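# Hang the shallow basket on the stand's peg

## Task

Use the cord handle to hang the shallow basket on the stand's peg, keeping it as close to level as possible; the task fails unless all the balls are inside the basket at the end.

## Robot and tools

Robot: two arms, left_arm and right_arm, each with a two-finger gripper. The scene frame has its origin at table-top height, halfway between the nominal arm bases, with +z up, +x out over the table and +y toward left_arm. Actual base positions: left_arm (+0.027, +0.229, 0) m, right_arm (-0.026, -0.238, 0) m, each turned only slightly about z. On each gripper the fingers point along its own +z and open and close along its own y. A camera stand is fixed behind the arms. Loose objects may occasionally get nudged by something.

execute_actions(actions, cameras): actions is a list of actions. Each action is a list of at most 15 rows, one row per 1/30 s step; a short action repeats its final row until 15 steps are done. Every row holds 14 numbers in [-1, 1]: dx, dy, dz, rx, ry, rz, opening for left_arm, followed by the same seven for right_arm. Both arms must always be filled in. dx to rz are offsets along the scene axes, measured from that arm's Hand target at the start of the action, not from the row before; 1.0 equals 0.6 m of travel or 180 degrees of rotation. rx, ry, rz form a single rotation vector, and the gripper turns about its own Hand-target point. Sending the same offset again moves the arm further. If you send six zeros, the arm re-requests its current Hand target. Opening is not an offset but an absolute setting: +1 fully open (pad gap about 87 mm), +0.5 about 69 mm, 0 about 43 mm, -0.5 about 18 mm, -1 closed. A 0 in the opening slot means 43 mm, so to leave a gripper as it is, repeat its current command. Images are returned only if actions is empty or cameras lists names; ["all"] returns every camera.

move(target, speed, blend, opening_speed, blocking, cameras): target is either one 14-number row in the same layout, or a list of up to 15 such rows. Every row is an offset from the Hand targets as they stood when the move began, never from the row before. Each gripper travels in a straight line and turns the shorter way. speed is in m/s, 0.002 to 2.9, default 0.25 (rotation is capped at twice that in rad/s). You can give one value, or one per target. blend (m) rounds the corners between listed targets; the default 0 stops at each one. opening_speed (at least 0.2 per second on the -1..+1 scale) makes the fingers change gradually. blocking=false returns after roughly 0.5 s while the move keeps going. A move is limited to 10 s. Paths do not avoid obstacles or the other arm. Faster moves lag more and strike harder. Do not route a gripper close past its own base, because that can flip the shoulder posture; go around it instead. The result ends with a move: line giving the outcome (done, off_target, moving, held, fault) and any limits applied (paced = the pose was clipped, held = steps were withheld).

wait(seconds 0-10) lets time pass with the last commands held. stop() brings a running move to a halt. zoom_image(camera, region [x0,y0,x1,y1] in pixels, at most 504x504) gives a closer look at the latest image from cam_high, cam_low, cam_left_wrist or cam_right_wrist. read_manual(section="licences") returns only licence text. finished_scene(scene) takes the current scene number (integer) and ends the scene for good. Call it only after the basket hangs on its own with every ball inside it.

Results: end_effector_position (m) and end_effector_quat_wxyz are given in the scene frame. The position is the point between the finger pads, just behind the fingertips, and can be off by a few cm at long reach. Hand target is your last commanded pose after clipping, and the next offsets start from it. Grippers often stop short of it because of friction or weight, or sag and tilt. Check the pose after each move and correct it by sending the remaining distance or rotation. Tool commands lists the current gripper commands. grip_measured uses the same -1..+1 scale and can be off by about 0.043. To hold something, command about 0.04 below the reading at first contact; fingers push with up to about 20 N per pad. Joint velocities reading "within noise" means the arm is at rest. Joint torques include the arm's own weight, carry offsets and noise, and joints 1 to 3 wrap around at ±28 N m.

Controller behaviour: each step, the commanded orientation is clamped to within 40 degrees of the measured one. A clearance check can stop the arms from getting too close, but it does not prevent contact between grippers, housings or wrist cameras. An arm that is blocked keeps pushing until it is commanded away, so set its target back behind the contact point. Pushing, holding loads, or stretching the arm far heats the motors. A MOTOR HOT line appears at 75 °C. At 90 °C the arm folds up and stays idle, and at 100 °C it goes limp.

Cameras (672x504): cam_high, cam_low, cam_left_wrist, cam_right_wrist. The calibration is approximate; wrist images can lag behind while the arm moves.

Avoid: dropping or knocking any object or ball off the table, opening the grip on moving parts, hitting fixed or heavy objects, hard pushes, contact or squeezing between the two arms (including closing one gripper on the other's fingers), strain on the wrist-camera cables, and any arm stops or faults.

Each tool is called after "Emit:" as name([rows], argument=value, ...), one row to a line, values as JSON.

## Session

Emit:
execute_actions(actions=[])

Emit:
zoom_image(camera="cam_high", region=[220, 140, 560, 400])

Emit:
zoom_image(camera="cam_low", region=[260, 120, 520, 320])

Scene clock: 0.00 s.
left_arm: end_effector_position=(+0.4241, +0.2525, +0.0688) grip_measured=+1.000 end_effector_quat_wxyz=(+0.601, -0.050, +0.791, +0.103) | right_arm: end_effector_position=(+0.3639, -0.2311, +0.0615) grip_measured=+0.962 end_effector_quat_wxyz=(+0.596, -0.001, +0.802, +0.021)
Joint positions: left_arm=[-0.109 1.585 0.405 0.907 -0.297 0.025 1] | right_arm=[0.023 1.553 0.369 0.892 -0.036 0.023 0.981]
Joint velocities: within noise
Joint torques (N m): no reading
Heat: left arm: 31 °C; right arm: 33 °C.
Hand target: left_arm +0.4258, +0.2523, +0.0721; +0.604, -0.051, +0.789, +0.103 | right_arm +0.3645, -0.2311, +0.0624; +0.596, -0.001, +0.803, +0.021
Tool commands: left_gripper/opening=+1.0 right_gripper/opening=+1.0
camera_calibration:
cam_left_wrist: T_world_to_cam=[[0.22493, -0.969845, -0.0938434, 0.153385], [-0.896988, -0.168488, -0.408686, 0.470585], [0.380551, 0.176102, -0.907838, 0.0000933667], [0, 0, 0, 1]] pos_world=[0.387572, 0.228031, 0.2068]
cam_right_wrist: T_world_to_cam=[[0.0261987, -0.999041, -0.0350826, -0.239645], [-0.923456, -0.0107475, -0.383555, 0.377857], [0.38281, 0.0424459, -0.922852, 0.0705266], [0, 0, 0, 1]] pos_world=[0.328215, -0.238348, 0.201607]

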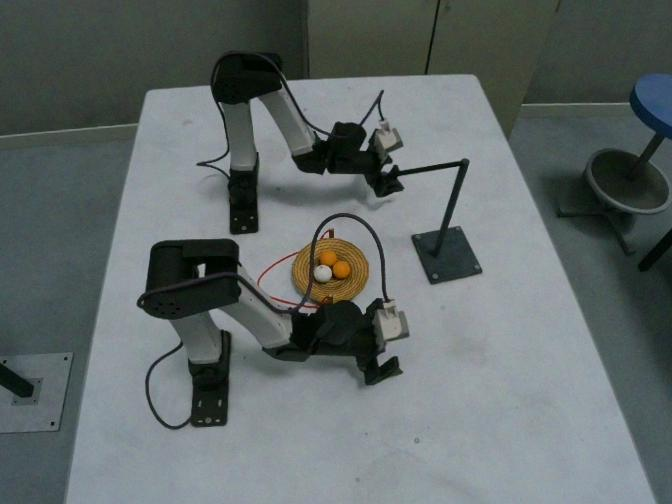

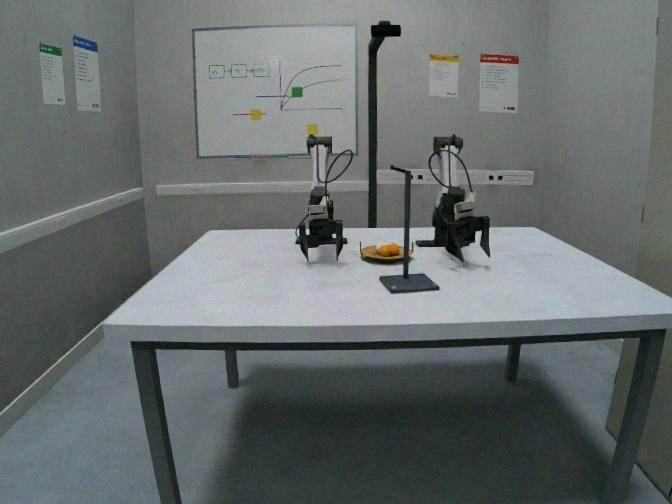

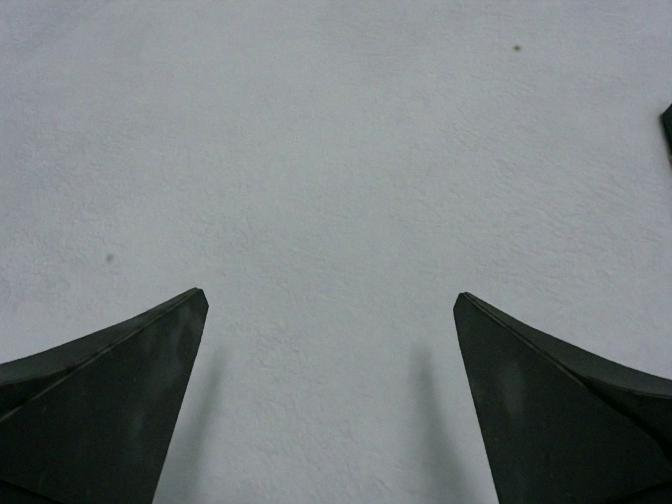

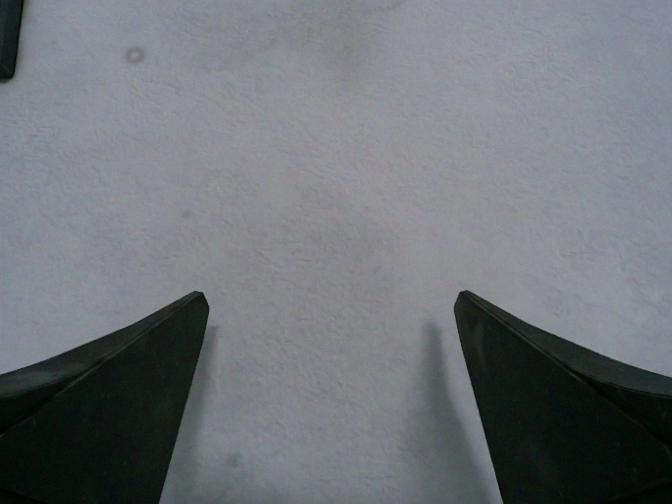

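Scaled by 1.482 from the camera's 672x504 image, which has a finer 960x720 frame.

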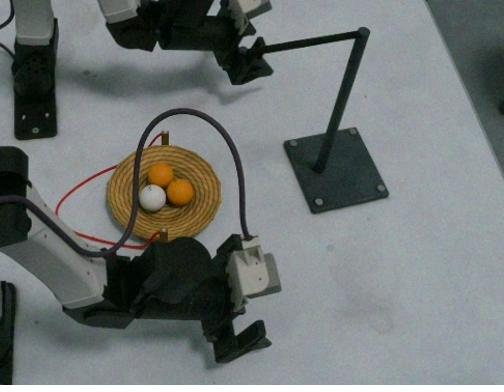

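Scaled by 1.938 from the camera's 672x504 image, which has a finer 960x720 frame.

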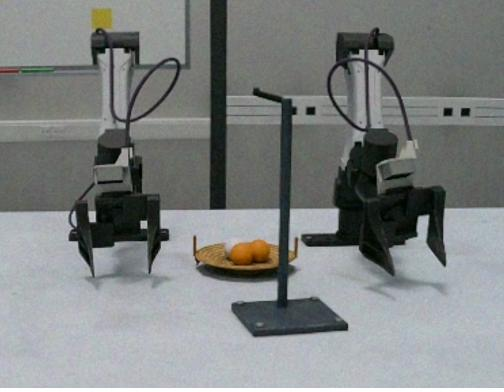

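Emit:
move([
  [0,0,0,0,0,0,1,-0.174,0.068,0.263,0,0.2,0,1],
  [0,0,0,0,0,0,1,-0.424,0.4,0.163,-0.3077,0.3185,0.4158,0],
], blend=[0.05,0], cameras=["cam_high","cam_right_wrist"])

Scene clock: 46.50 s.
left_arm: end_effector_position=(+0.4241, +0.2525, +0.0688) grip_measured=+1.000 end_effector_quat_wxyz=(+0.601, -0.050, +0.791, +0.103) | right_arm: end_effector_position=(+0.1138, +0.0062, +0.1612) grip_measured=+0.000 end_effector_quat_wxyz=(-0.005, +0.672, -0.740, -0.014)
Joint positions: left_arm=[-0.109 1.585 0.405 0.907 -0.297 0.025 1] | right_arm=[1.115 1.747 1.659 -1.465 -0.023 -0.382 0.5]
Joint torques (N m): left_arm=[0.24 -5.79 5.56 2.28 -0.05 0.08] | right_arm=[0.69 -5.03 8.65 0.06 -0.11 -0.21]
Heat: left arm: 37 °C; right arm: 36 °C.
Hand target: left_arm +0.4258, +0.2523, +0.0721; +0.604, -0.051, +0.789, +0.103 | right_arm +0.1100, +0.0090, +0.1602; -0.011, -0.686, +0.727, +0.014
Off the commanded pose: left_arm 0.004 m, 0 deg | right_arm 0.005 m, 3 deg.
move: off_target (right_arm); target 2's new opening was sent with right_arm's hand 0.005 m and 3 deg from that target
camera_calibration:
cam_right_wrist: T_world_to_cam=[[0.995036, -0.0985523, -0.0138187, -0.111729], [-0.0539352, -0.650754, 0.757371, -0.0911974], [-0.0836332, -0.752866, -0.652839, 0.262709], [0, 0, 0, 1]] pos_world=[0.128227, 0.127427, 0.239033]
Images, in order (width x height): cam_high 672x504, cam_right_wrist 672x504.

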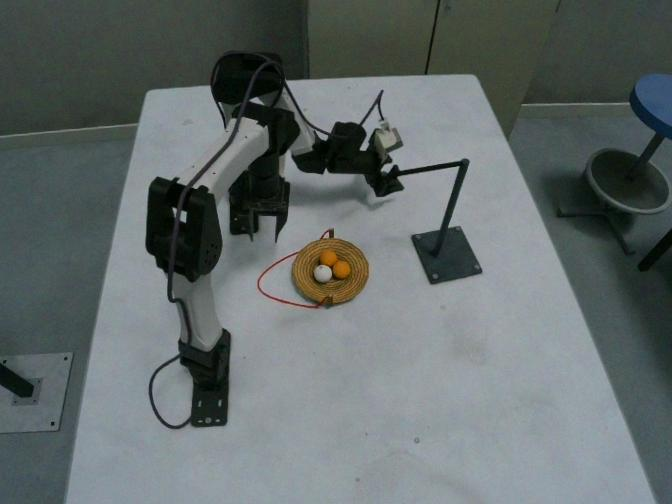

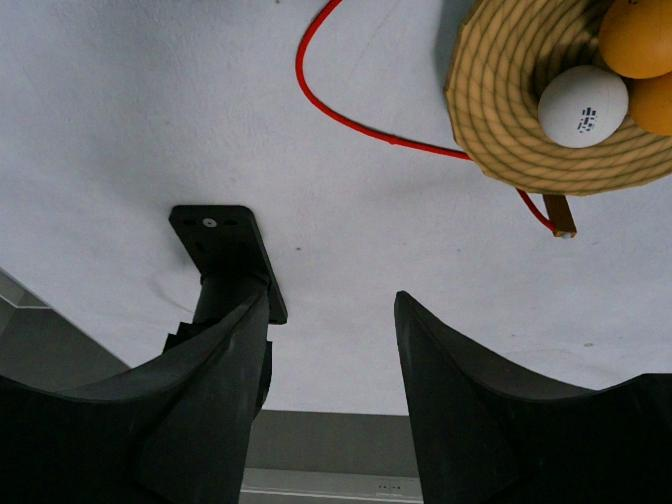

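Emit:
move(target=[0,0,0,0,0,0,1,0.02,0.04,0.05,0.12,0,0,0], cameras=["cam_right_wrist"])

Scene clock: 57.47 s.
left_arm: end_effector_position=(+0.4241, +0.2525, +0.0688) grip_measured=+1.000 end_effector_quat_wxyz=(+0.601, -0.050, +0.791, +0.103) | right_arm: end_effector_position=(+0.1220, +0.0272, +0.1813) grip_measured=+0.000 end_effector_quat_wxyz=(-0.089, +0.668, -0.727, -0.131)
Joint positions: left_arm=[-0.109 1.585 0.405 0.907 -0.297 0.025 1] | right_arm=[1.026 1.623 1.604 -1.309 -0.207 -0.458 0.5]
Joint torques (N m): left_arm=[0.21 -5.79 5.57 2.28 -0.05 0.09] | right_arm=[-0.57 -9.54 5.38 1.31 -0.29 -0.24]
Heat: left arm: 37 °C; right arm: 36 °C.
Hand target: left_arm +0.4258, +0.2523, +0.0721; +0.604, -0.051, +0.789, +0.103 | right_arm +0.1220, +0.0329, +0.1901; -0.117, +0.676, -0.712, -0.150
Off the commanded pose: left_arm 0.004 m, 0 deg | right_arm 0.011 m, 4 deg.
move: off_target (right_arm)
camera_calibration:
cam_right_wrist: T_world_to_cam=[[0.994473, -0.0759767, -0.0724625, -0.107504], [-0.0246269, -0.839719, 0.542463, -0.0518136], [-0.102063, -0.53768, -0.836949, 0.322109], [0, 0, 0, 1]] pos_world=[0.13851, 0.121515, 0.289906]
Images, in order (width x height): cam_right_wrist 672x504.

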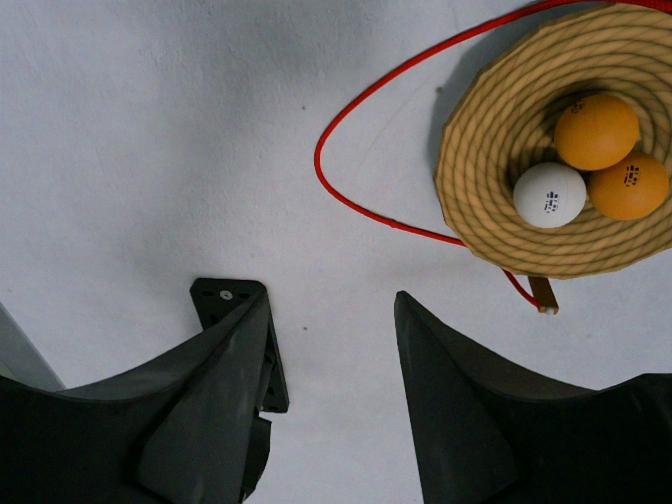

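Emit:
zoom_image(camera="cam_right_wrist", region=[290, 0, 672, 330])

Scaled by 1.319 from the camera's 672x504 image, which has a finer 960x720 frame.

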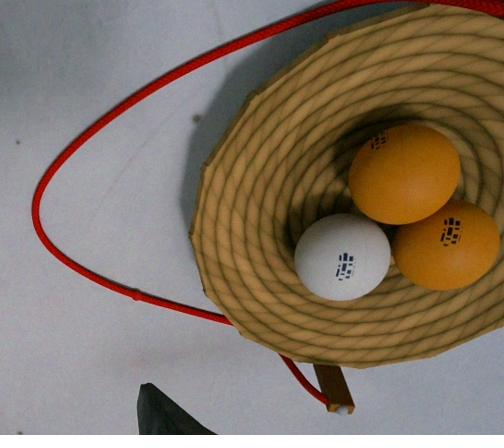

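Emit:
move(target=[0,0,0,0,0,0,1,-0.045,-0.02,-0.175,-0.122,0.0117,-0.121,0], speed=0.2, cameras=["cam_right_wrist"])

Scene clock: 112.20 s.
left_arm: end_effector_position=(+0.4241, +0.2525, +0.0688) grip_measured=+1.000 end_effector_quat_wxyz=(+0.601, -0.050, +0.791, +0.103) | right_arm: end_effector_position=(+0.0958, +0.0216, +0.0976) grip_measured=+0.000 end_effector_quat_wxyz=(+0.010, -0.542, +0.840, +0.014)
Joint positions: left_arm=[-0.109 1.585 0.405 0.907 -0.297 0.025 1] | right_arm=[1.15 1.761 1.424 -1.203 -0.013 -0.018 0.5]
Joint torques (N m): left_arm=[0.23 -5.81 5.57 2.28 -0.05 0.09] | right_arm=[0.12 -5.03 4.64 0.57 0.18 0.16]
Heat: left arm: 39 °C; right arm: 36 °C.
Hand target: left_arm +0.4258, +0.2523, +0.0721; +0.604, -0.051, +0.789, +0.103 | right_arm +0.0951, +0.0209, +0.0851; +0.000, -0.537, +0.843, +0.000
Off the commanded pose: left_arm 0.004 m, 0 deg | right_arm 0.012 m, 2 deg.
move: off_target (right_arm)
camera_calibration:
cam_right_wrist: T_world_to_cam=[[0.909602, -0.415316, -0.0117021, -0.0784845], [-0.264927, -0.601466, 0.753692, -0.0145187], [-0.320059, -0.68246, -0.657123, 0.25278], [0, 0, 0, 1]] pos_world=[0.148448, 0.131184, 0.176132]
Images, in order (width x height): cam_right_wrist 672x504.

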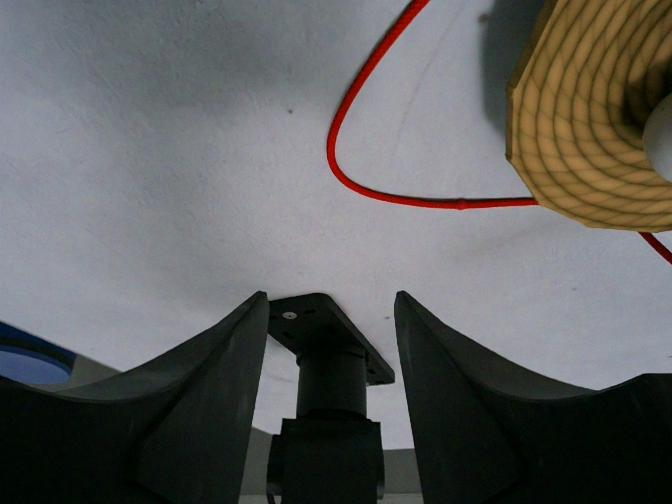

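Emit:
move(target=[0,0,0,0,0,0,1,-0.001,0.003,-0.112,0,0,0,-0.3], speed=0.12, cameras=["cam_right_wrist"])

Scene clock: 126.00 s.
left_arm: end_effector_position=(+0.4241, +0.2525, +0.0688) grip_measured=+1.000 end_effector_quat_wxyz=(+0.601, -0.050, +0.791, +0.103) | right_arm: end_effector_position=(+0.0963, +0.0263, +0.0269) grip_measured=-0.300 end_effector_quat_wxyz=(+0.008, -0.541, +0.841, +0.011)
Joint positions: left_arm=[-0.109 1.585 0.405 0.907 -0.297 0.025 1] | right_arm=[1.156 1.845 1.238 -0.939 -0.01 -0.01 0.35]
Joint torques (N m): left_arm=[0.21 -5.81 5.56 2.28 -0.05 0.09] | right_arm=[0.06 -6.24 4.67 0.43 0.23 0.13]
Heat: left arm: 40 °C; right arm: 36 °C.
Hand target: left_arm +0.4258, +0.2523, +0.0721; +0.604, -0.051, +0.789, +0.103 | right_arm +0.0944, +0.0227, +0.0179; +0.000, -0.538, +0.843, +0.000
Off the commanded pose: left_arm 0.004 m, 0 deg | right_arm 0.010 m, 2 deg.
move: done
camera_calibration:
cam_right_wrist: T_world_to_cam=[[0.90893, -0.416851, -0.00897727, -0.0777235], [-0.266053, -0.596428, 0.757291, 0.0415443], [-0.321032, -0.685936, -0.653016, 0.209787], [0, 0, 0, 1]] pos_world=[0.149047, 0.13628, 0.104836]
Images, in order (width x height): cam_right_wrist 672x504.

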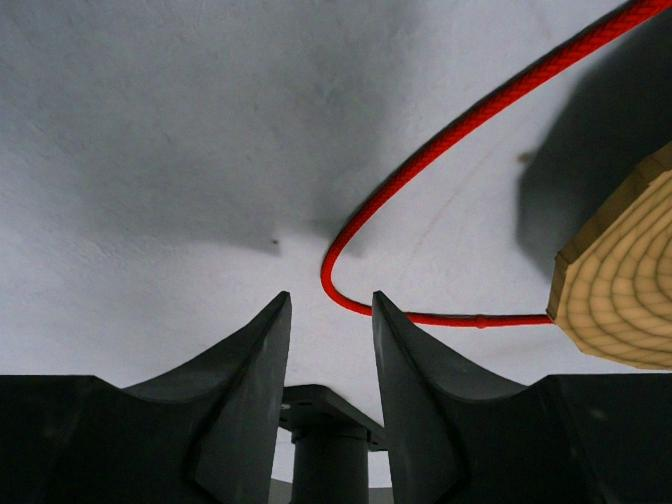

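Emit:
move(target=[0,0,0,0,0,0,1,-0.008,-0.006,-0.026,0,0,0,-0.3], speed=0.06, cameras=["cam_right_wrist"])

Scene clock: 135.13 s.
left_arm: end_effector_position=(+0.4241, +0.2525, +0.0688) grip_measured=+1.000 end_effector_quat_wxyz=(+0.601, -0.050, +0.791, +0.103) | right_arm: end_effector_position=(+0.0925, +0.0244, +0.0134) grip_measured=-0.300 end_effector_quat_wxyz=(+0.012, -0.541, +0.841, +0.013)
Joint positions: left_arm=[-0.109 1.585 0.405 0.907 -0.297 0.025 1] | right_arm=[1.164 1.845 1.181 -0.873 -0.009 -0.002 0.35]
Joint torques (N m): left_arm=[0.21 -5.79 5.57 2.29 -0.05 0.09] | right_arm=[0.09 -5.68 4.36 0.48 0.17 0.13]
Heat: left arm: 41 °C; right arm: 36 °C.
Hand target: left_arm +0.4258, +0.2523, +0.0721; +0.604, -0.051, +0.789, +0.103 | right_arm +0.0897, +0.0191, +0.0024; +0.000, -0.538, +0.843, +0.000
Off the commanded pose: left_arm 0.004 m, 0 deg | right_arm 0.013 m, 2 deg.
move: off_target (right_arm)
camera_calibration:
cam_right_wrist: T_world_to_cam=[[0.9088, -0.417138, -0.00884404, -0.0751063], [-0.26913, -0.602276, 0.751554, 0.0501925], [-0.318828, -0.680632, -0.659613, 0.198175], [0, 0, 0, 1]] pos_world=[0.144949, 0.133784, 0.0923321]
Images, in order (width x height): cam_right_wrist 672x504.

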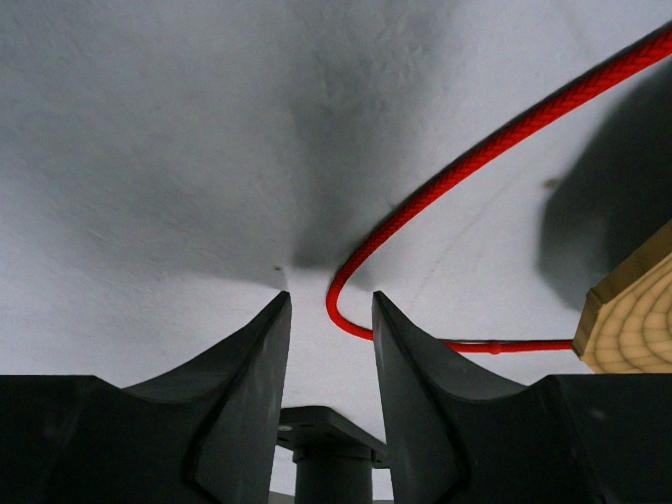

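Emit:
move(target=[0,0,0,0,0,0,1,-0.004,-0.007,-0.013,0,0,0,-0.3], speed=0.06, cameras=["cam_right_wrist"])

Scene clock: 144.60 s.
left_arm: end_effector_position=(+0.4241, +0.2525, +0.0688) grip_measured=+1.000 end_effector_quat_wxyz=(+0.601, -0.050, +0.791, +0.103) | right_arm: end_effector_position=(+0.0907, +0.0202, +0.0075) grip_measured=-0.300 end_effector_quat_wxyz=(+0.009, -0.540, +0.842, +0.011)
Joint positions: left_arm=[-0.109 1.585 0.405 0.907 -0.297 0.025 1] | right_arm=[1.164 1.845 1.155 -0.854 -0.008 0.001 0.35]
Joint torques (N m): left_arm=[0.21 -5.81 5.59 2.28 -0.05 0.09] | right_arm=[-0.02 -5.96 3.21 0.58 0.15 0.1]
Heat: left arm: 41 °C; right arm: 36 °C.
Hand target: left_arm +0.4258, +0.2523, +0.0721; +0.604, -0.051, +0.789, +0.103 | right_arm +0.0873, +0.0150, -0.0054; +0.000, -0.538, +0.843, +0.000
Off the commanded pose: left_arm 0.004 m, 0 deg | right_arm 0.014 m, 2 deg.
move: off_target (right_arm)
camera_calibration:
cam_right_wrist: T_world_to_cam=[[0.90783, -0.419273, -0.0073755, -0.0751872], [-0.269307, -0.596417, 0.756148, 0.0514267], [-0.321432, -0.684468, -0.654359, 0.191144], [0, 0, 0, 1]] pos_world=[0.143546, 0.129979, 0.0856359]
Images, in order (width x height): cam_right_wrist 672x504.

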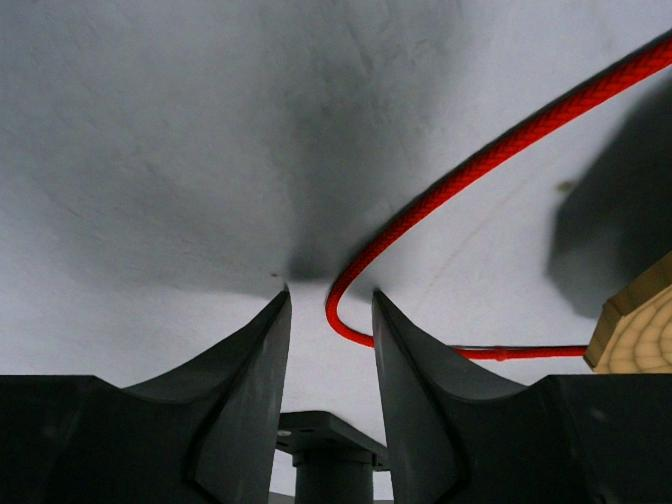

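Emit:
move(target=[0,0,0,0,0,0,1,0,0,0.003,0,0,0,-1], opening_speed=0.4, cameras=["cam_right_wrist"])

Scene clock: 152.03 s.
left_arm: end_effector_position=(+0.4241, +0.2525, +0.0688) grip_measured=+1.000 end_effector_quat_wxyz=(+0.601, -0.050, +0.791, +0.103) | right_arm: end_effector_position=(+0.0938, +0.0190, +0.0075) grip_measured=-0.938 end_effector_quat_wxyz=(+0.015, -0.540, +0.842, +0.003)
Joint positions: left_arm=[-0.109 1.585 0.405 0.907 -0.297 0.025 1] | right_arm=[1.164 1.845 1.155 -0.853 0.011 0.001 0.031]
Joint torques (N m): left_arm=[0.21 -5.82 5.56 2.28 -0.05 0.09] | right_arm=[0.23 -6.3 3.44 0.6 0.03 0.13]
Heat: left arm: 41 °C; right arm: 36 °C.
Hand target: left_arm +0.4258, +0.2523, +0.0721; +0.604, -0.051, +0.789, +0.103 | right_arm +0.0873, +0.0150, -0.0036; +0.001, -0.537, +0.843, +0.000
Off the commanded pose: left_arm 0.004 m, 0 deg | right_arm 0.013 m, 2 deg.
move: off_target (right_arm)
camera_calibration:
cam_right_wrist: T_world_to_cam=[[0.907392, -0.420121, 0.0117598, -0.0786826], [-0.283294, -0.590721, 0.755509, 0.0527899], [-0.310458, -0.688874, -0.655033, 0.190379], [0, 0, 0, 1]] pos_world=[0.145456, 0.129275, 0.0857466]
Images, in order (width x height): cam_right_wrist 672x504.

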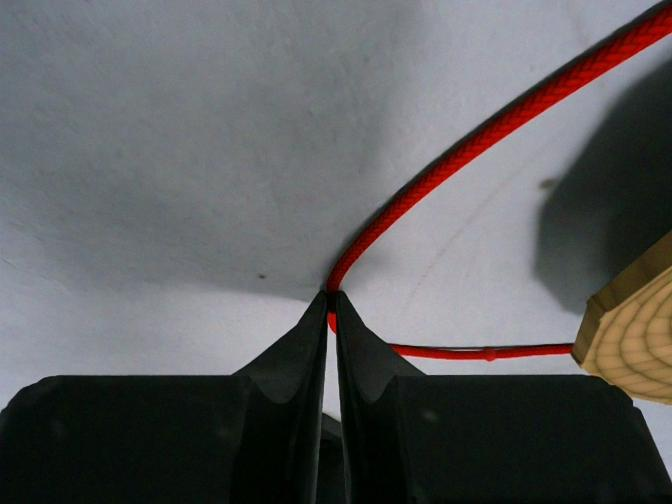

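Emit:
move([
  [0,0,0,0,0,0,1,0.0545,0,0.131,-0.021,-0.074,0.023,-1],
  [0,0,0,0,0,0,1,0.1545,-0.0167,0.231,-0.055,-0.19,0.06,-1],
  [0,0,0,0,0,0,1,0.283,-0.04,0.298,-0.0846,-0.2949,0.0921,-1],
], speed=0.1, blend=[0.03,0.03,0], cameras=["cam_high","cam_low","cam_right_wrist"])

Emit:
zoom_image(camera="cam_low", region=[310, 130, 490, 300])

Scene clock: 169.40 s.
left_arm: end_effector_position=(+0.4241, +0.2525, +0.0688) grip_measured=+1.000 end_effector_quat_wxyz=(+0.601, -0.050, +0.791, +0.103) | right_arm: end_effector_position=(+0.2032, -0.0029, +0.1362) grip_measured=-0.938 end_effector_quat_wxyz=(+0.215, -0.594, +0.723, -0.277)
Joint positions: left_arm=[-0.109 1.585 0.405 0.907 -0.297 0.025 1] | right_arm=[1.2 1.745 1.374 -1.054 0.705 -0.252 0.031]
Joint torques (N m): left_arm=[0.24 -5.83 5.57 2.28 -0.05 0.09] | right_arm=[-0.47 -7.65 6.32 0.58 0.42 -0.01]
Heat: left arm: 42 °C; right arm: 36 °C.
Hand target: left_arm +0.4258, +0.2523, +0.0721; +0.604, -0.051, +0.789, +0.103 | right_arm +0.2026, -0.0028, +0.1359; +0.215, -0.595, +0.723, -0.277 (not the last commanded pose)
Off the commanded pose: left_arm 0.004 m, 0 deg | right_arm 0.067 m, 15 deg.
move: held (right_arm; a check stopped the path); path passed 2 of 3 targets; limits=held
pose unreachable (right arm): on one or more control steps of this call, first in action 0 (counted from 0), this arm could not follow its commanded pose, so it was not sent that pose on those steps. It may still have moved: this result reports where it is.
cause: moving toward the commanded pose would bring a part of the arm too close to another arm (this arm's wrist camera and the left arm's forearm (the part past joint 3), where that arm would come to rest).
camera_calibration:
cam_right_wrist: T_world_to_cam=[[0.739548, -0.142147, 0.657923, -0.241705], [-0.624987, -0.507937, 0.592783, 0.0655056], [0.249921, -0.849585, -0.464484, 0.15325], [0, 0, 0, 1]] pos_world=[0.181392, 0.129114, 0.191375]
Images, in order (width x height): cam_high 672x504, cam_low 672x504, cam_right_wrist 672x504.

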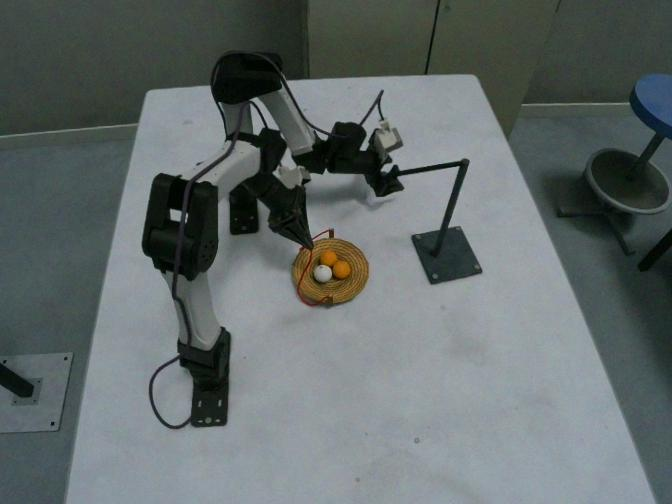

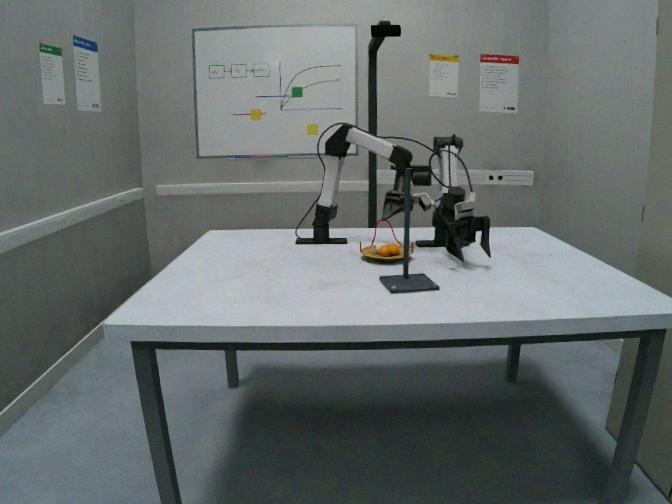

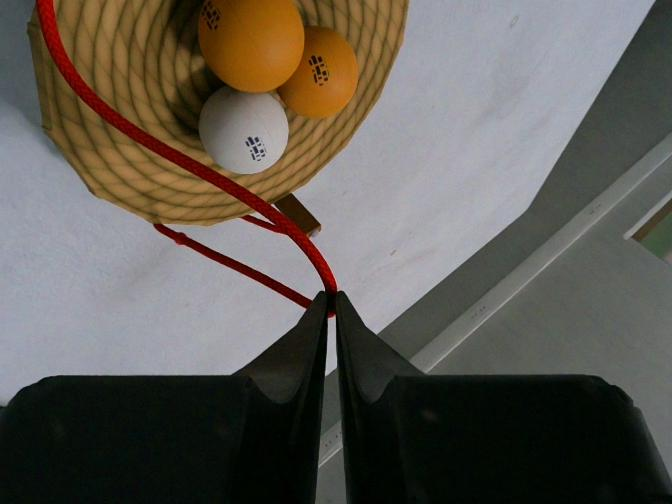

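Scaled by 2.800 from the camera's 672x504 image, which has a finer 960x720 frame.

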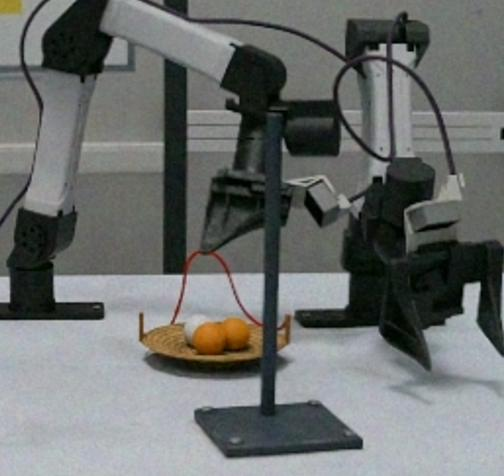

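Emit:
move(target=[-0.126,0.296,0.047,0,0,0.19,0,0,0,0,0,0,0,-1], speed=0.25)

Scene clock: 175.07 s.
left_arm: end_effector_position=(+0.3460, +0.4248, +0.0840) grip_measured=+0.000 end_effector_quat_wxyz=(+0.532, -0.270, +0.755, +0.272) | right_arm: end_effector_position=(+0.2032, -0.0029, +0.1362) grip_measured=-0.938 end_effector_quat_wxyz=(+0.215, -0.594, +0.723, -0.277)
Joint positions: left_arm=[0.312 1.416 0.397 0.698 -0.449 -0.015 0.5] | right_arm=[1.2 1.745 1.374 -1.054 0.705 -0.252 0.031]
Joint torques (N m): left_arm=[0.55 -6.48 7.82 2.16 -0.24 -0.03] | right_arm=[-0.23 -7.54 6.46 0.58 0.41 0.02]
Heat: left arm: 43 °C; right arm: 37 °C.
Hand target: left_arm +0.3501, +0.4299, +0.1003; +0.547, -0.281, +0.739, +0.276 | right_arm +0.2026, -0.0028, +0.1359; +0.215, -0.595, +0.723, -0.277
Off the commanded pose: left_arm 0.018 m, 3 deg | right_arm 0.001 m, 0 deg.
move: off_target (left_arm)

Emit:
move(target=[0,0,0,0,0,0,0,0.09,-0.01,0.085,-0.017,-0.074,0.033,-1], speed=0.1, cameras=["cam_low","cam_high","cam_right_wrist"])

Emit:
zoom_image(camera="cam_low", region=[310, 130, 490, 300])

Scene clock: 184.23 s.
left_arm: end_effector_position=(+0.3459, +0.4248, +0.0838) grip_measured=+0.000 end_effector_quat_wxyz=(+0.532, -0.270, +0.755, +0.272) | right_arm: end_effector_position=(+0.2564, -0.0022, +0.1795) grip_measured=-0.938 end_effector_quat_wxyz=(-0.288, +0.605, -0.656, +0.347)
Joint positions: left_arm=[0.312 1.416 0.397 0.697 -0.449 -0.015 0.5] | right_arm=[1.134 1.685 1.342 -0.816 0.867 -0.571 0.031]
Joint torques (N m): left_arm=[0.57 -6.5 7.82 2.17 -0.23 -0.03] | right_arm=[-0.77 -10.03 5.19 1.23 0.55 -0.07]
Heat: left arm: 44 °C; right arm: 37 °C.
Hand target: left_arm +0.3502, +0.4299, +0.1003; +0.547, -0.281, +0.739, +0.276 | right_arm +0.2566, -0.0089, +0.1869; -0.295, +0.601, -0.654, +0.352
Off the commanded pose: left_arm 0.018 m, 3 deg | right_arm 0.010 m, 1 deg.
move: off_target (left_arm)
camera_calibration:
cam_right_wrist: T_world_to_cam=[[0.593159, -0.0305844, 0.804504, -0.297935], [-0.683401, -0.547371, 0.483061, 0.108002], [0.425588, -0.836331, -0.34558, 0.0944466], [0, 0, 0, 1]] pos_world=[0.210336, 0.128993, 0.220157]
Images, in order (width x height): cam_high 672x504, cam_low 672x504, cam_right_wrist 672x504.

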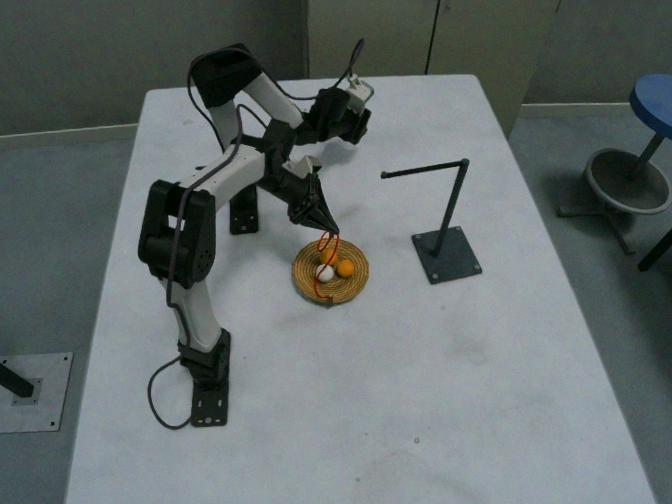

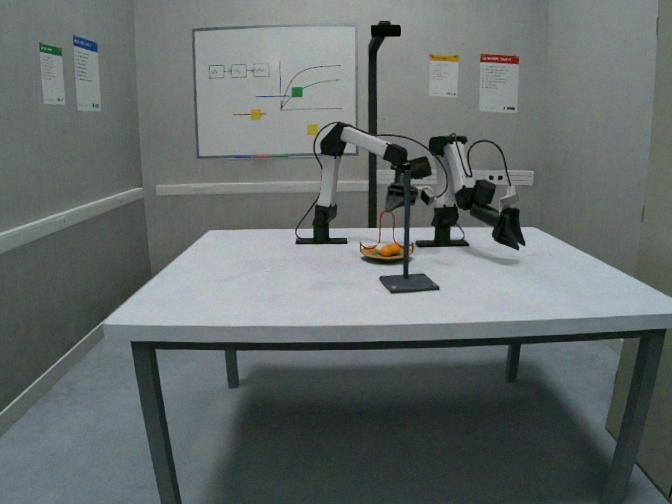

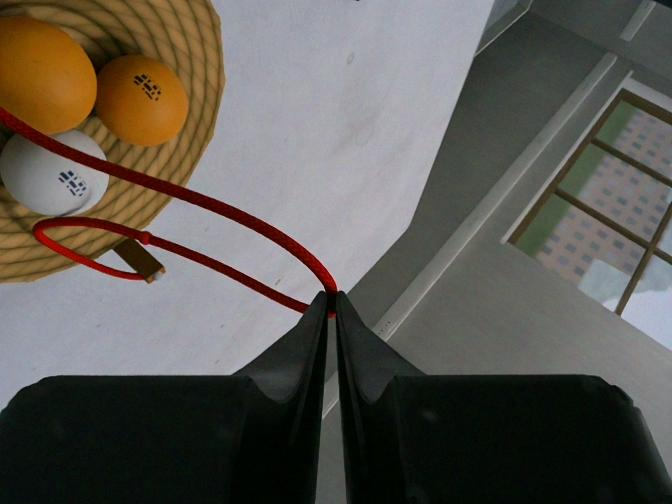

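Scaled by 2.800 from the camera's 672x504 image, which has a finer 960x720 frame.

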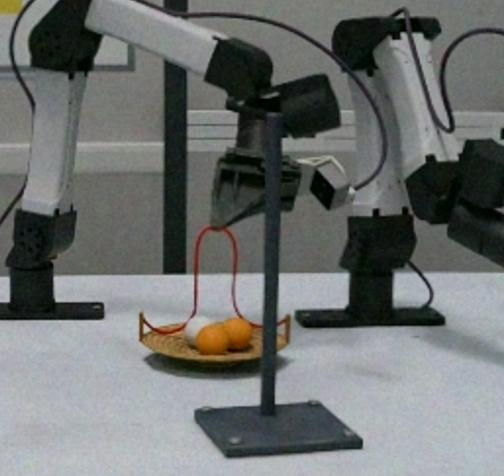

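Emit:
move(target=[0,0,0,0,0,0,0,0.002,-0.004,0.12,0,0,0,-1], speed=0.1, cameras=["cam_low"])

Emit:
zoom_image(camera="cam_low", region=[330, 150, 470, 290])

Scene clock: 191.13 s.
left_arm: end_effector_position=(+0.3459, +0.4248, +0.0838) grip_measured=+0.000 end_effector_quat_wxyz=(+0.532, -0.270, +0.755, +0.272) | right_arm: end_effector_position=(+0.2578, -0.0054, +0.2458) grip_measured=-0.938 end_effector_quat_wxyz=(-0.294, +0.604, -0.655, +0.347)
Joint positions: left_arm=[0.312 1.416 0.397 0.697 -0.449 -0.015 0.5] | right_arm=[1.127 1.67 1.582 -1.047 0.868 -0.59 0.031]
Joint torques (N m): left_arm=[0.57 -6.5 7.82 2.17 -0.24 -0.03] | right_arm=[-0.8 -8.5 9.39 0.82 0.51 -0.08]
Heat: left arm: 45 °C; right arm: 37 °C.
Hand target: left_arm +0.3502, +0.4299, +0.1003; +0.547, -0.281, +0.739, +0.276 | right_arm +0.2578, -0.0113, +0.2589; -0.295, +0.601, -0.654, +0.352
Off the commanded pose: left_arm 0.018 m, 3 deg | right_arm 0.014 m, 1 deg.
move: off_target (left_arm, right_arm)
Images, in order (width x height): cam_low 672x504.

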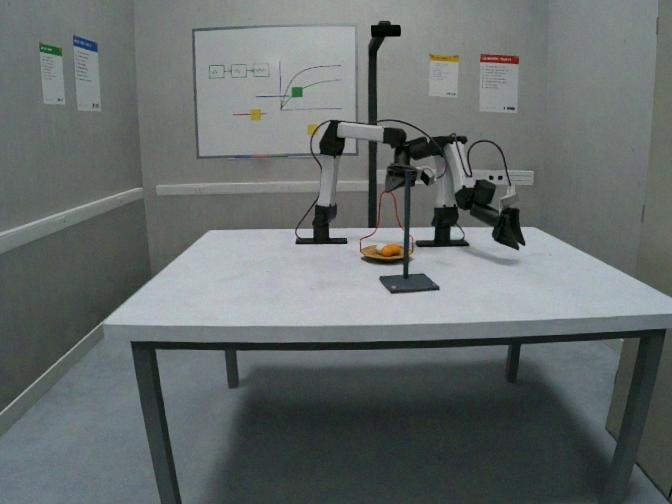

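Scaled by 3.600 from the camera's 672x504 image, which has a finer 960x720 frame.

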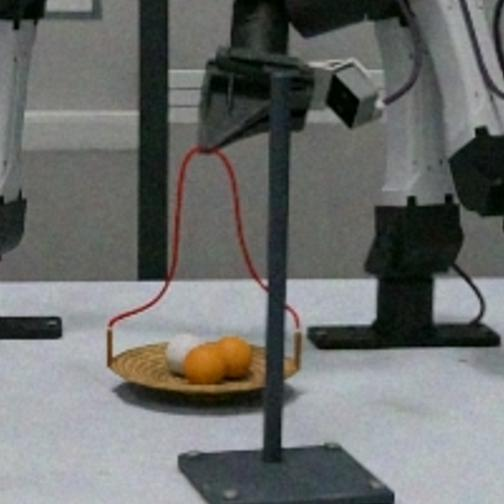

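Emit:
move(target=[0,0,0,0,0,0,0,0.001,-0.002,0.035,0,0,0,-1], speed=0.06, cameras=["cam_low"])

Emit:
zoom_image(camera="cam_low", region=[330, 150, 470, 290])

Scene clock: 200.80 s.
left_arm: end_effector_position=(+0.3459, +0.4248, +0.0838) grip_measured=+0.000 end_effector_quat_wxyz=(+0.532, -0.270, +0.755, +0.272) | right_arm: end_effector_position=(+0.2578, -0.0081, +0.2719) grip_measured=-0.938 end_effector_quat_wxyz=(-0.301, +0.599, -0.657, +0.345)
Joint positions: left_arm=[0.312 1.416 0.397 0.697 -0.449 -0.015 0.5] | right_arm=[1.124 1.67 1.684 -1.13 0.868 -0.592 0.031]
Joint torques (N m): left_arm=[0.57 -6.5 7.8 2.17 -0.23 -0.03] | right_arm=[-0.9 -7.12 9.54 0.86 0.54 -0.04]
Heat: left arm: 45 °C; right arm: 39 °C.
Hand target: left_arm +0.3502, +0.4299, +0.1003; +0.547, -0.281, +0.739, +0.276 | right_arm +0.2584, -0.0125, +0.2800; +0.295, -0.601, +0.654, -0.352
Off the commanded pose: left_arm 0.018 m, 3 deg | right_arm 0.009 m, 1 deg.
move: off_target (left_arm)
Images, in order (width x height): cam_low 672x504.

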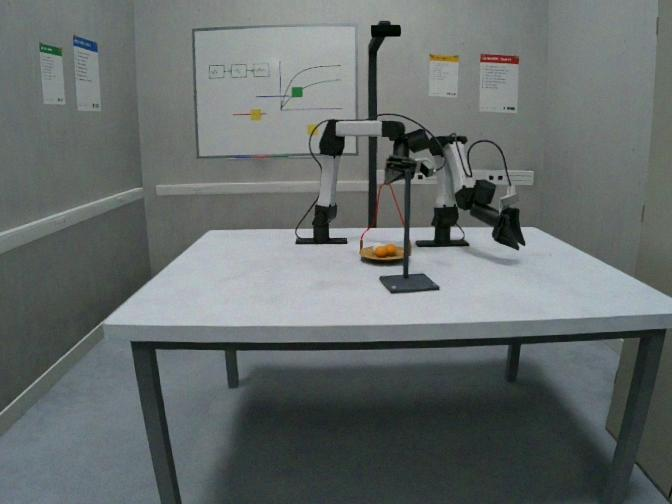

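Scaled by 3.600 from the camera's 672x504 image, which has a finer 960x720 frame.

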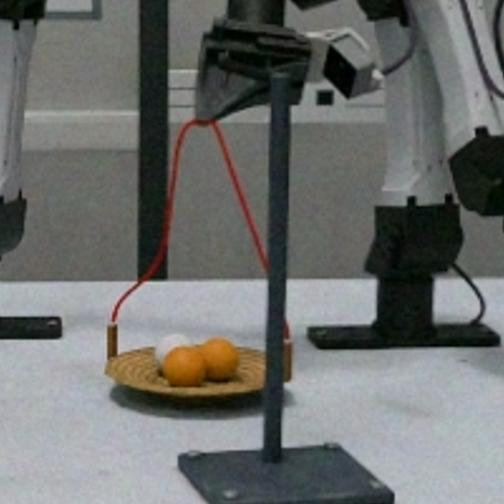

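Emit:
move(target=[0,0,0,0,0,0,0,0.001,-0.003,0.012,0,0,0,-1], speed=0.05, cameras=["cam_low","cam_high","cam_right_wrist"])

Emit:
zoom_image(camera="cam_low", region=[330, 150, 470, 290])

Emit:
zoom_image(camera="cam_high", region=[270, 170, 410, 320])

Scene clock: 213.90 s.
left_arm: end_effector_position=(+0.3459, +0.4248, +0.0838) grip_measured=+0.000 end_effector_quat_wxyz=(+0.532, -0.270, +0.755, +0.272) | right_arm: end_effector_position=(+0.2583, -0.0101, +0.2800) grip_measured=-0.938 end_effector_quat_wxyz=(-0.303, +0.598, -0.657, +0.345)
Joint positions: left_arm=[0.312 1.416 0.397 0.697 -0.449 -0.015 0.5] | right_arm=[1.12 1.67 1.716 -1.155 0.868 -0.595 0.031]
Joint torques (N m): left_arm=[0.55 -6.49 7.82 2.17 -0.23 -0.03] | right_arm=[-0.66 -7.08 9.36 0.87 0.51 -0.05]
Heat: left arm: 46 °C; right arm: 41 °C.
Hand target: left_arm +0.3502, +0.4299, +0.1003; +0.547, -0.281, +0.739, +0.276 | right_arm +0.2590, -0.0142, +0.2871; +0.295, -0.601, +0.654, -0.352
Off the commanded pose: left_arm 0.018 m, 3 deg | right_arm 0.008 m, 1 deg.
move: off_target (left_arm)
camera_calibration:
cam_right_wrist: T_world_to_cam=[[0.576418, -0.0505361, 0.815591, -0.379156], [-0.69298, -0.559148, 0.455117, 0.0665569], [0.433036, -0.827526, -0.357324, 0.123181], [0, 0, 0, 1]] pos_world=[0.211333, 0.11999, 0.32296]
Images, in order (width x height): cam_high 672x504, cam_low 672x504, cam_right_wrist 672x504.

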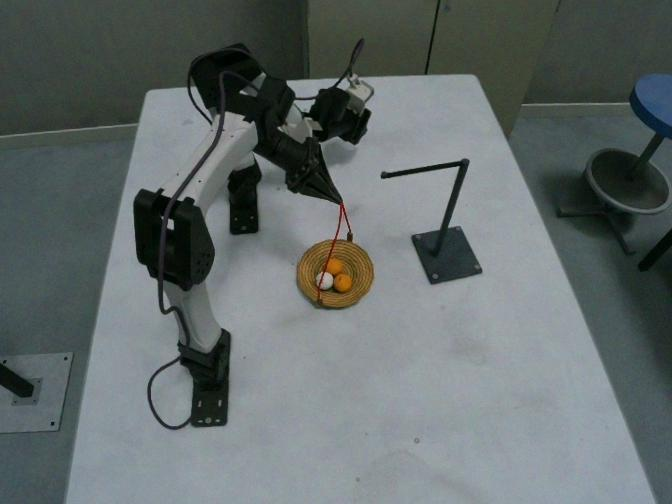

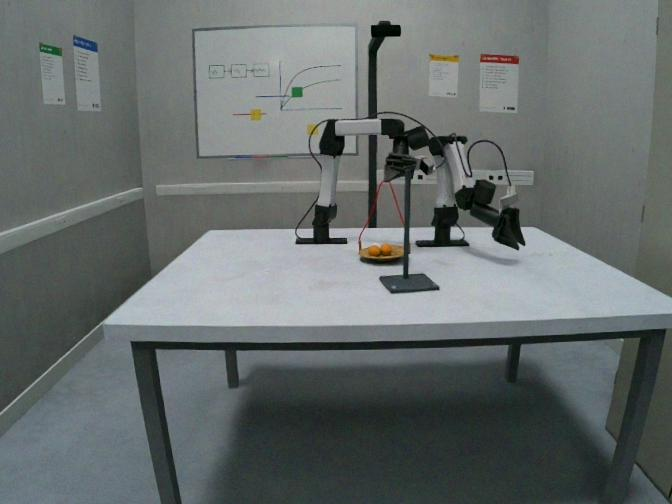

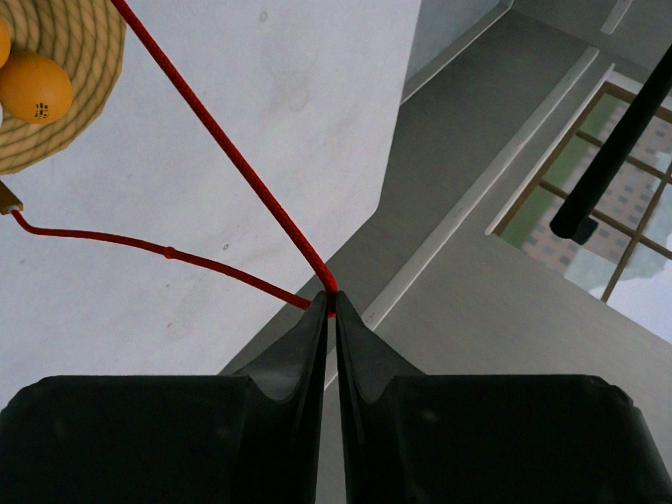

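Scaled by 3.600 from the camera's 672x504 image, which has a finer 960x720 frame.

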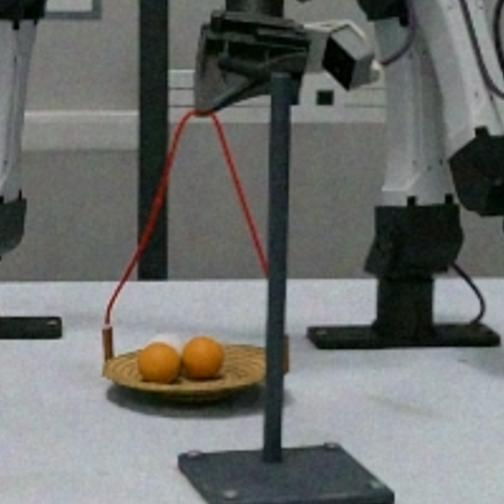

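Scaled by 3.360 from the camera's 672x504 image, which has a finer 960x720 frame.

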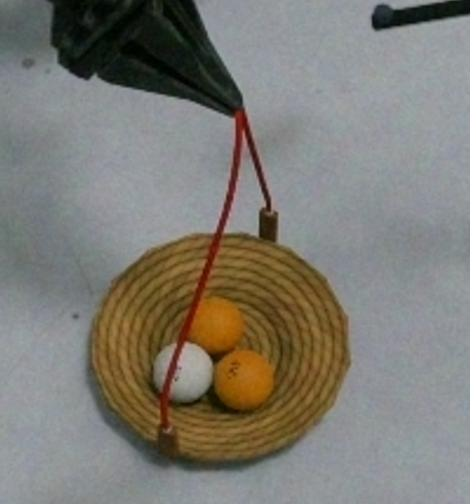

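Emit:
move(target=[0,0,0,0,0,0,0,0.01,-0.004,0.015,0,0,0,-1], speed=0.04, cameras=["cam_low"])

Emit:
zoom_image(camera="cam_low", region=[330, 150, 470, 290])

Scene clock: 227.53 s.
left_arm: end_effector_position=(+0.3459, +0.4248, +0.0838) grip_measured=+0.000 end_effector_quat_wxyz=(+0.532, -0.270, +0.755, +0.272) | right_arm: end_effector_position=(+0.2631, -0.0141, +0.2902) grip_measured=-0.938 end_effector_quat_wxyz=(-0.304, +0.597, -0.659, +0.343)
Joint positions: left_arm=[0.312 1.416 0.397 0.697 -0.449 -0.015 0.5] | right_arm=[1.1 1.67 1.756 -1.173 0.857 -0.619 0.031]
Joint torques (N m): left_arm=[0.57 -6.5 7.82 2.17 -0.24 -0.03] | right_arm=[-1.05 -6 9.51 0.96 0.49 -0.07]
Heat: left arm: 47 °C; right arm: 41 °C.
Hand target: left_arm +0.3502, +0.4299, +0.1004; +0.547, -0.281, +0.739, +0.276 | right_arm +0.2650, -0.0167, +0.2962; +0.295, -0.601, +0.654, -0.352
Off the commanded pose: left_arm 0.018 m, 3 deg | right_arm 0.007 m, 2 deg.
move: off_target (left_arm)
Images, in order (width x height): cam_low 672x504.

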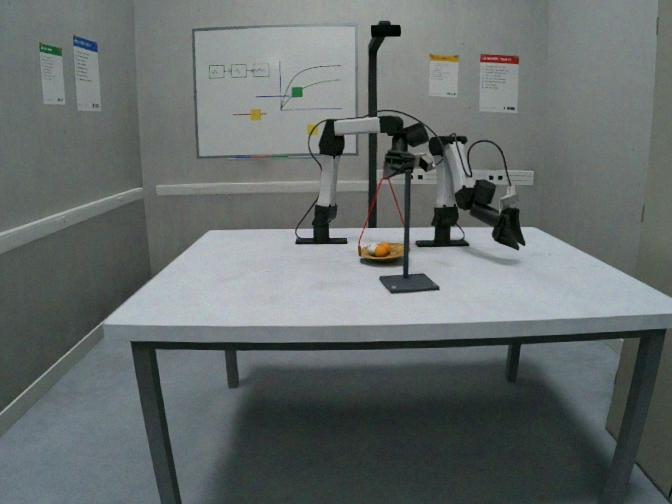

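Scaled by 3.600 from the camera's 672x504 image, which has a finer 960x720 frame.

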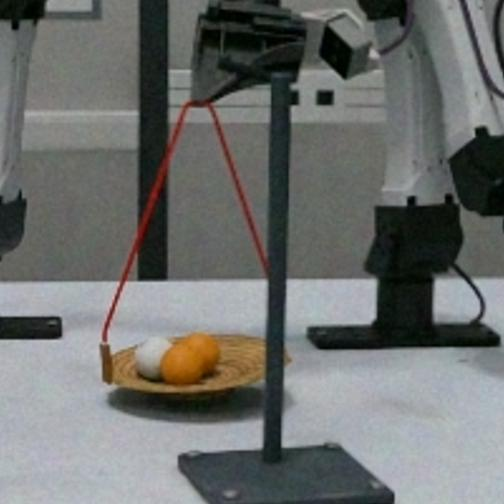

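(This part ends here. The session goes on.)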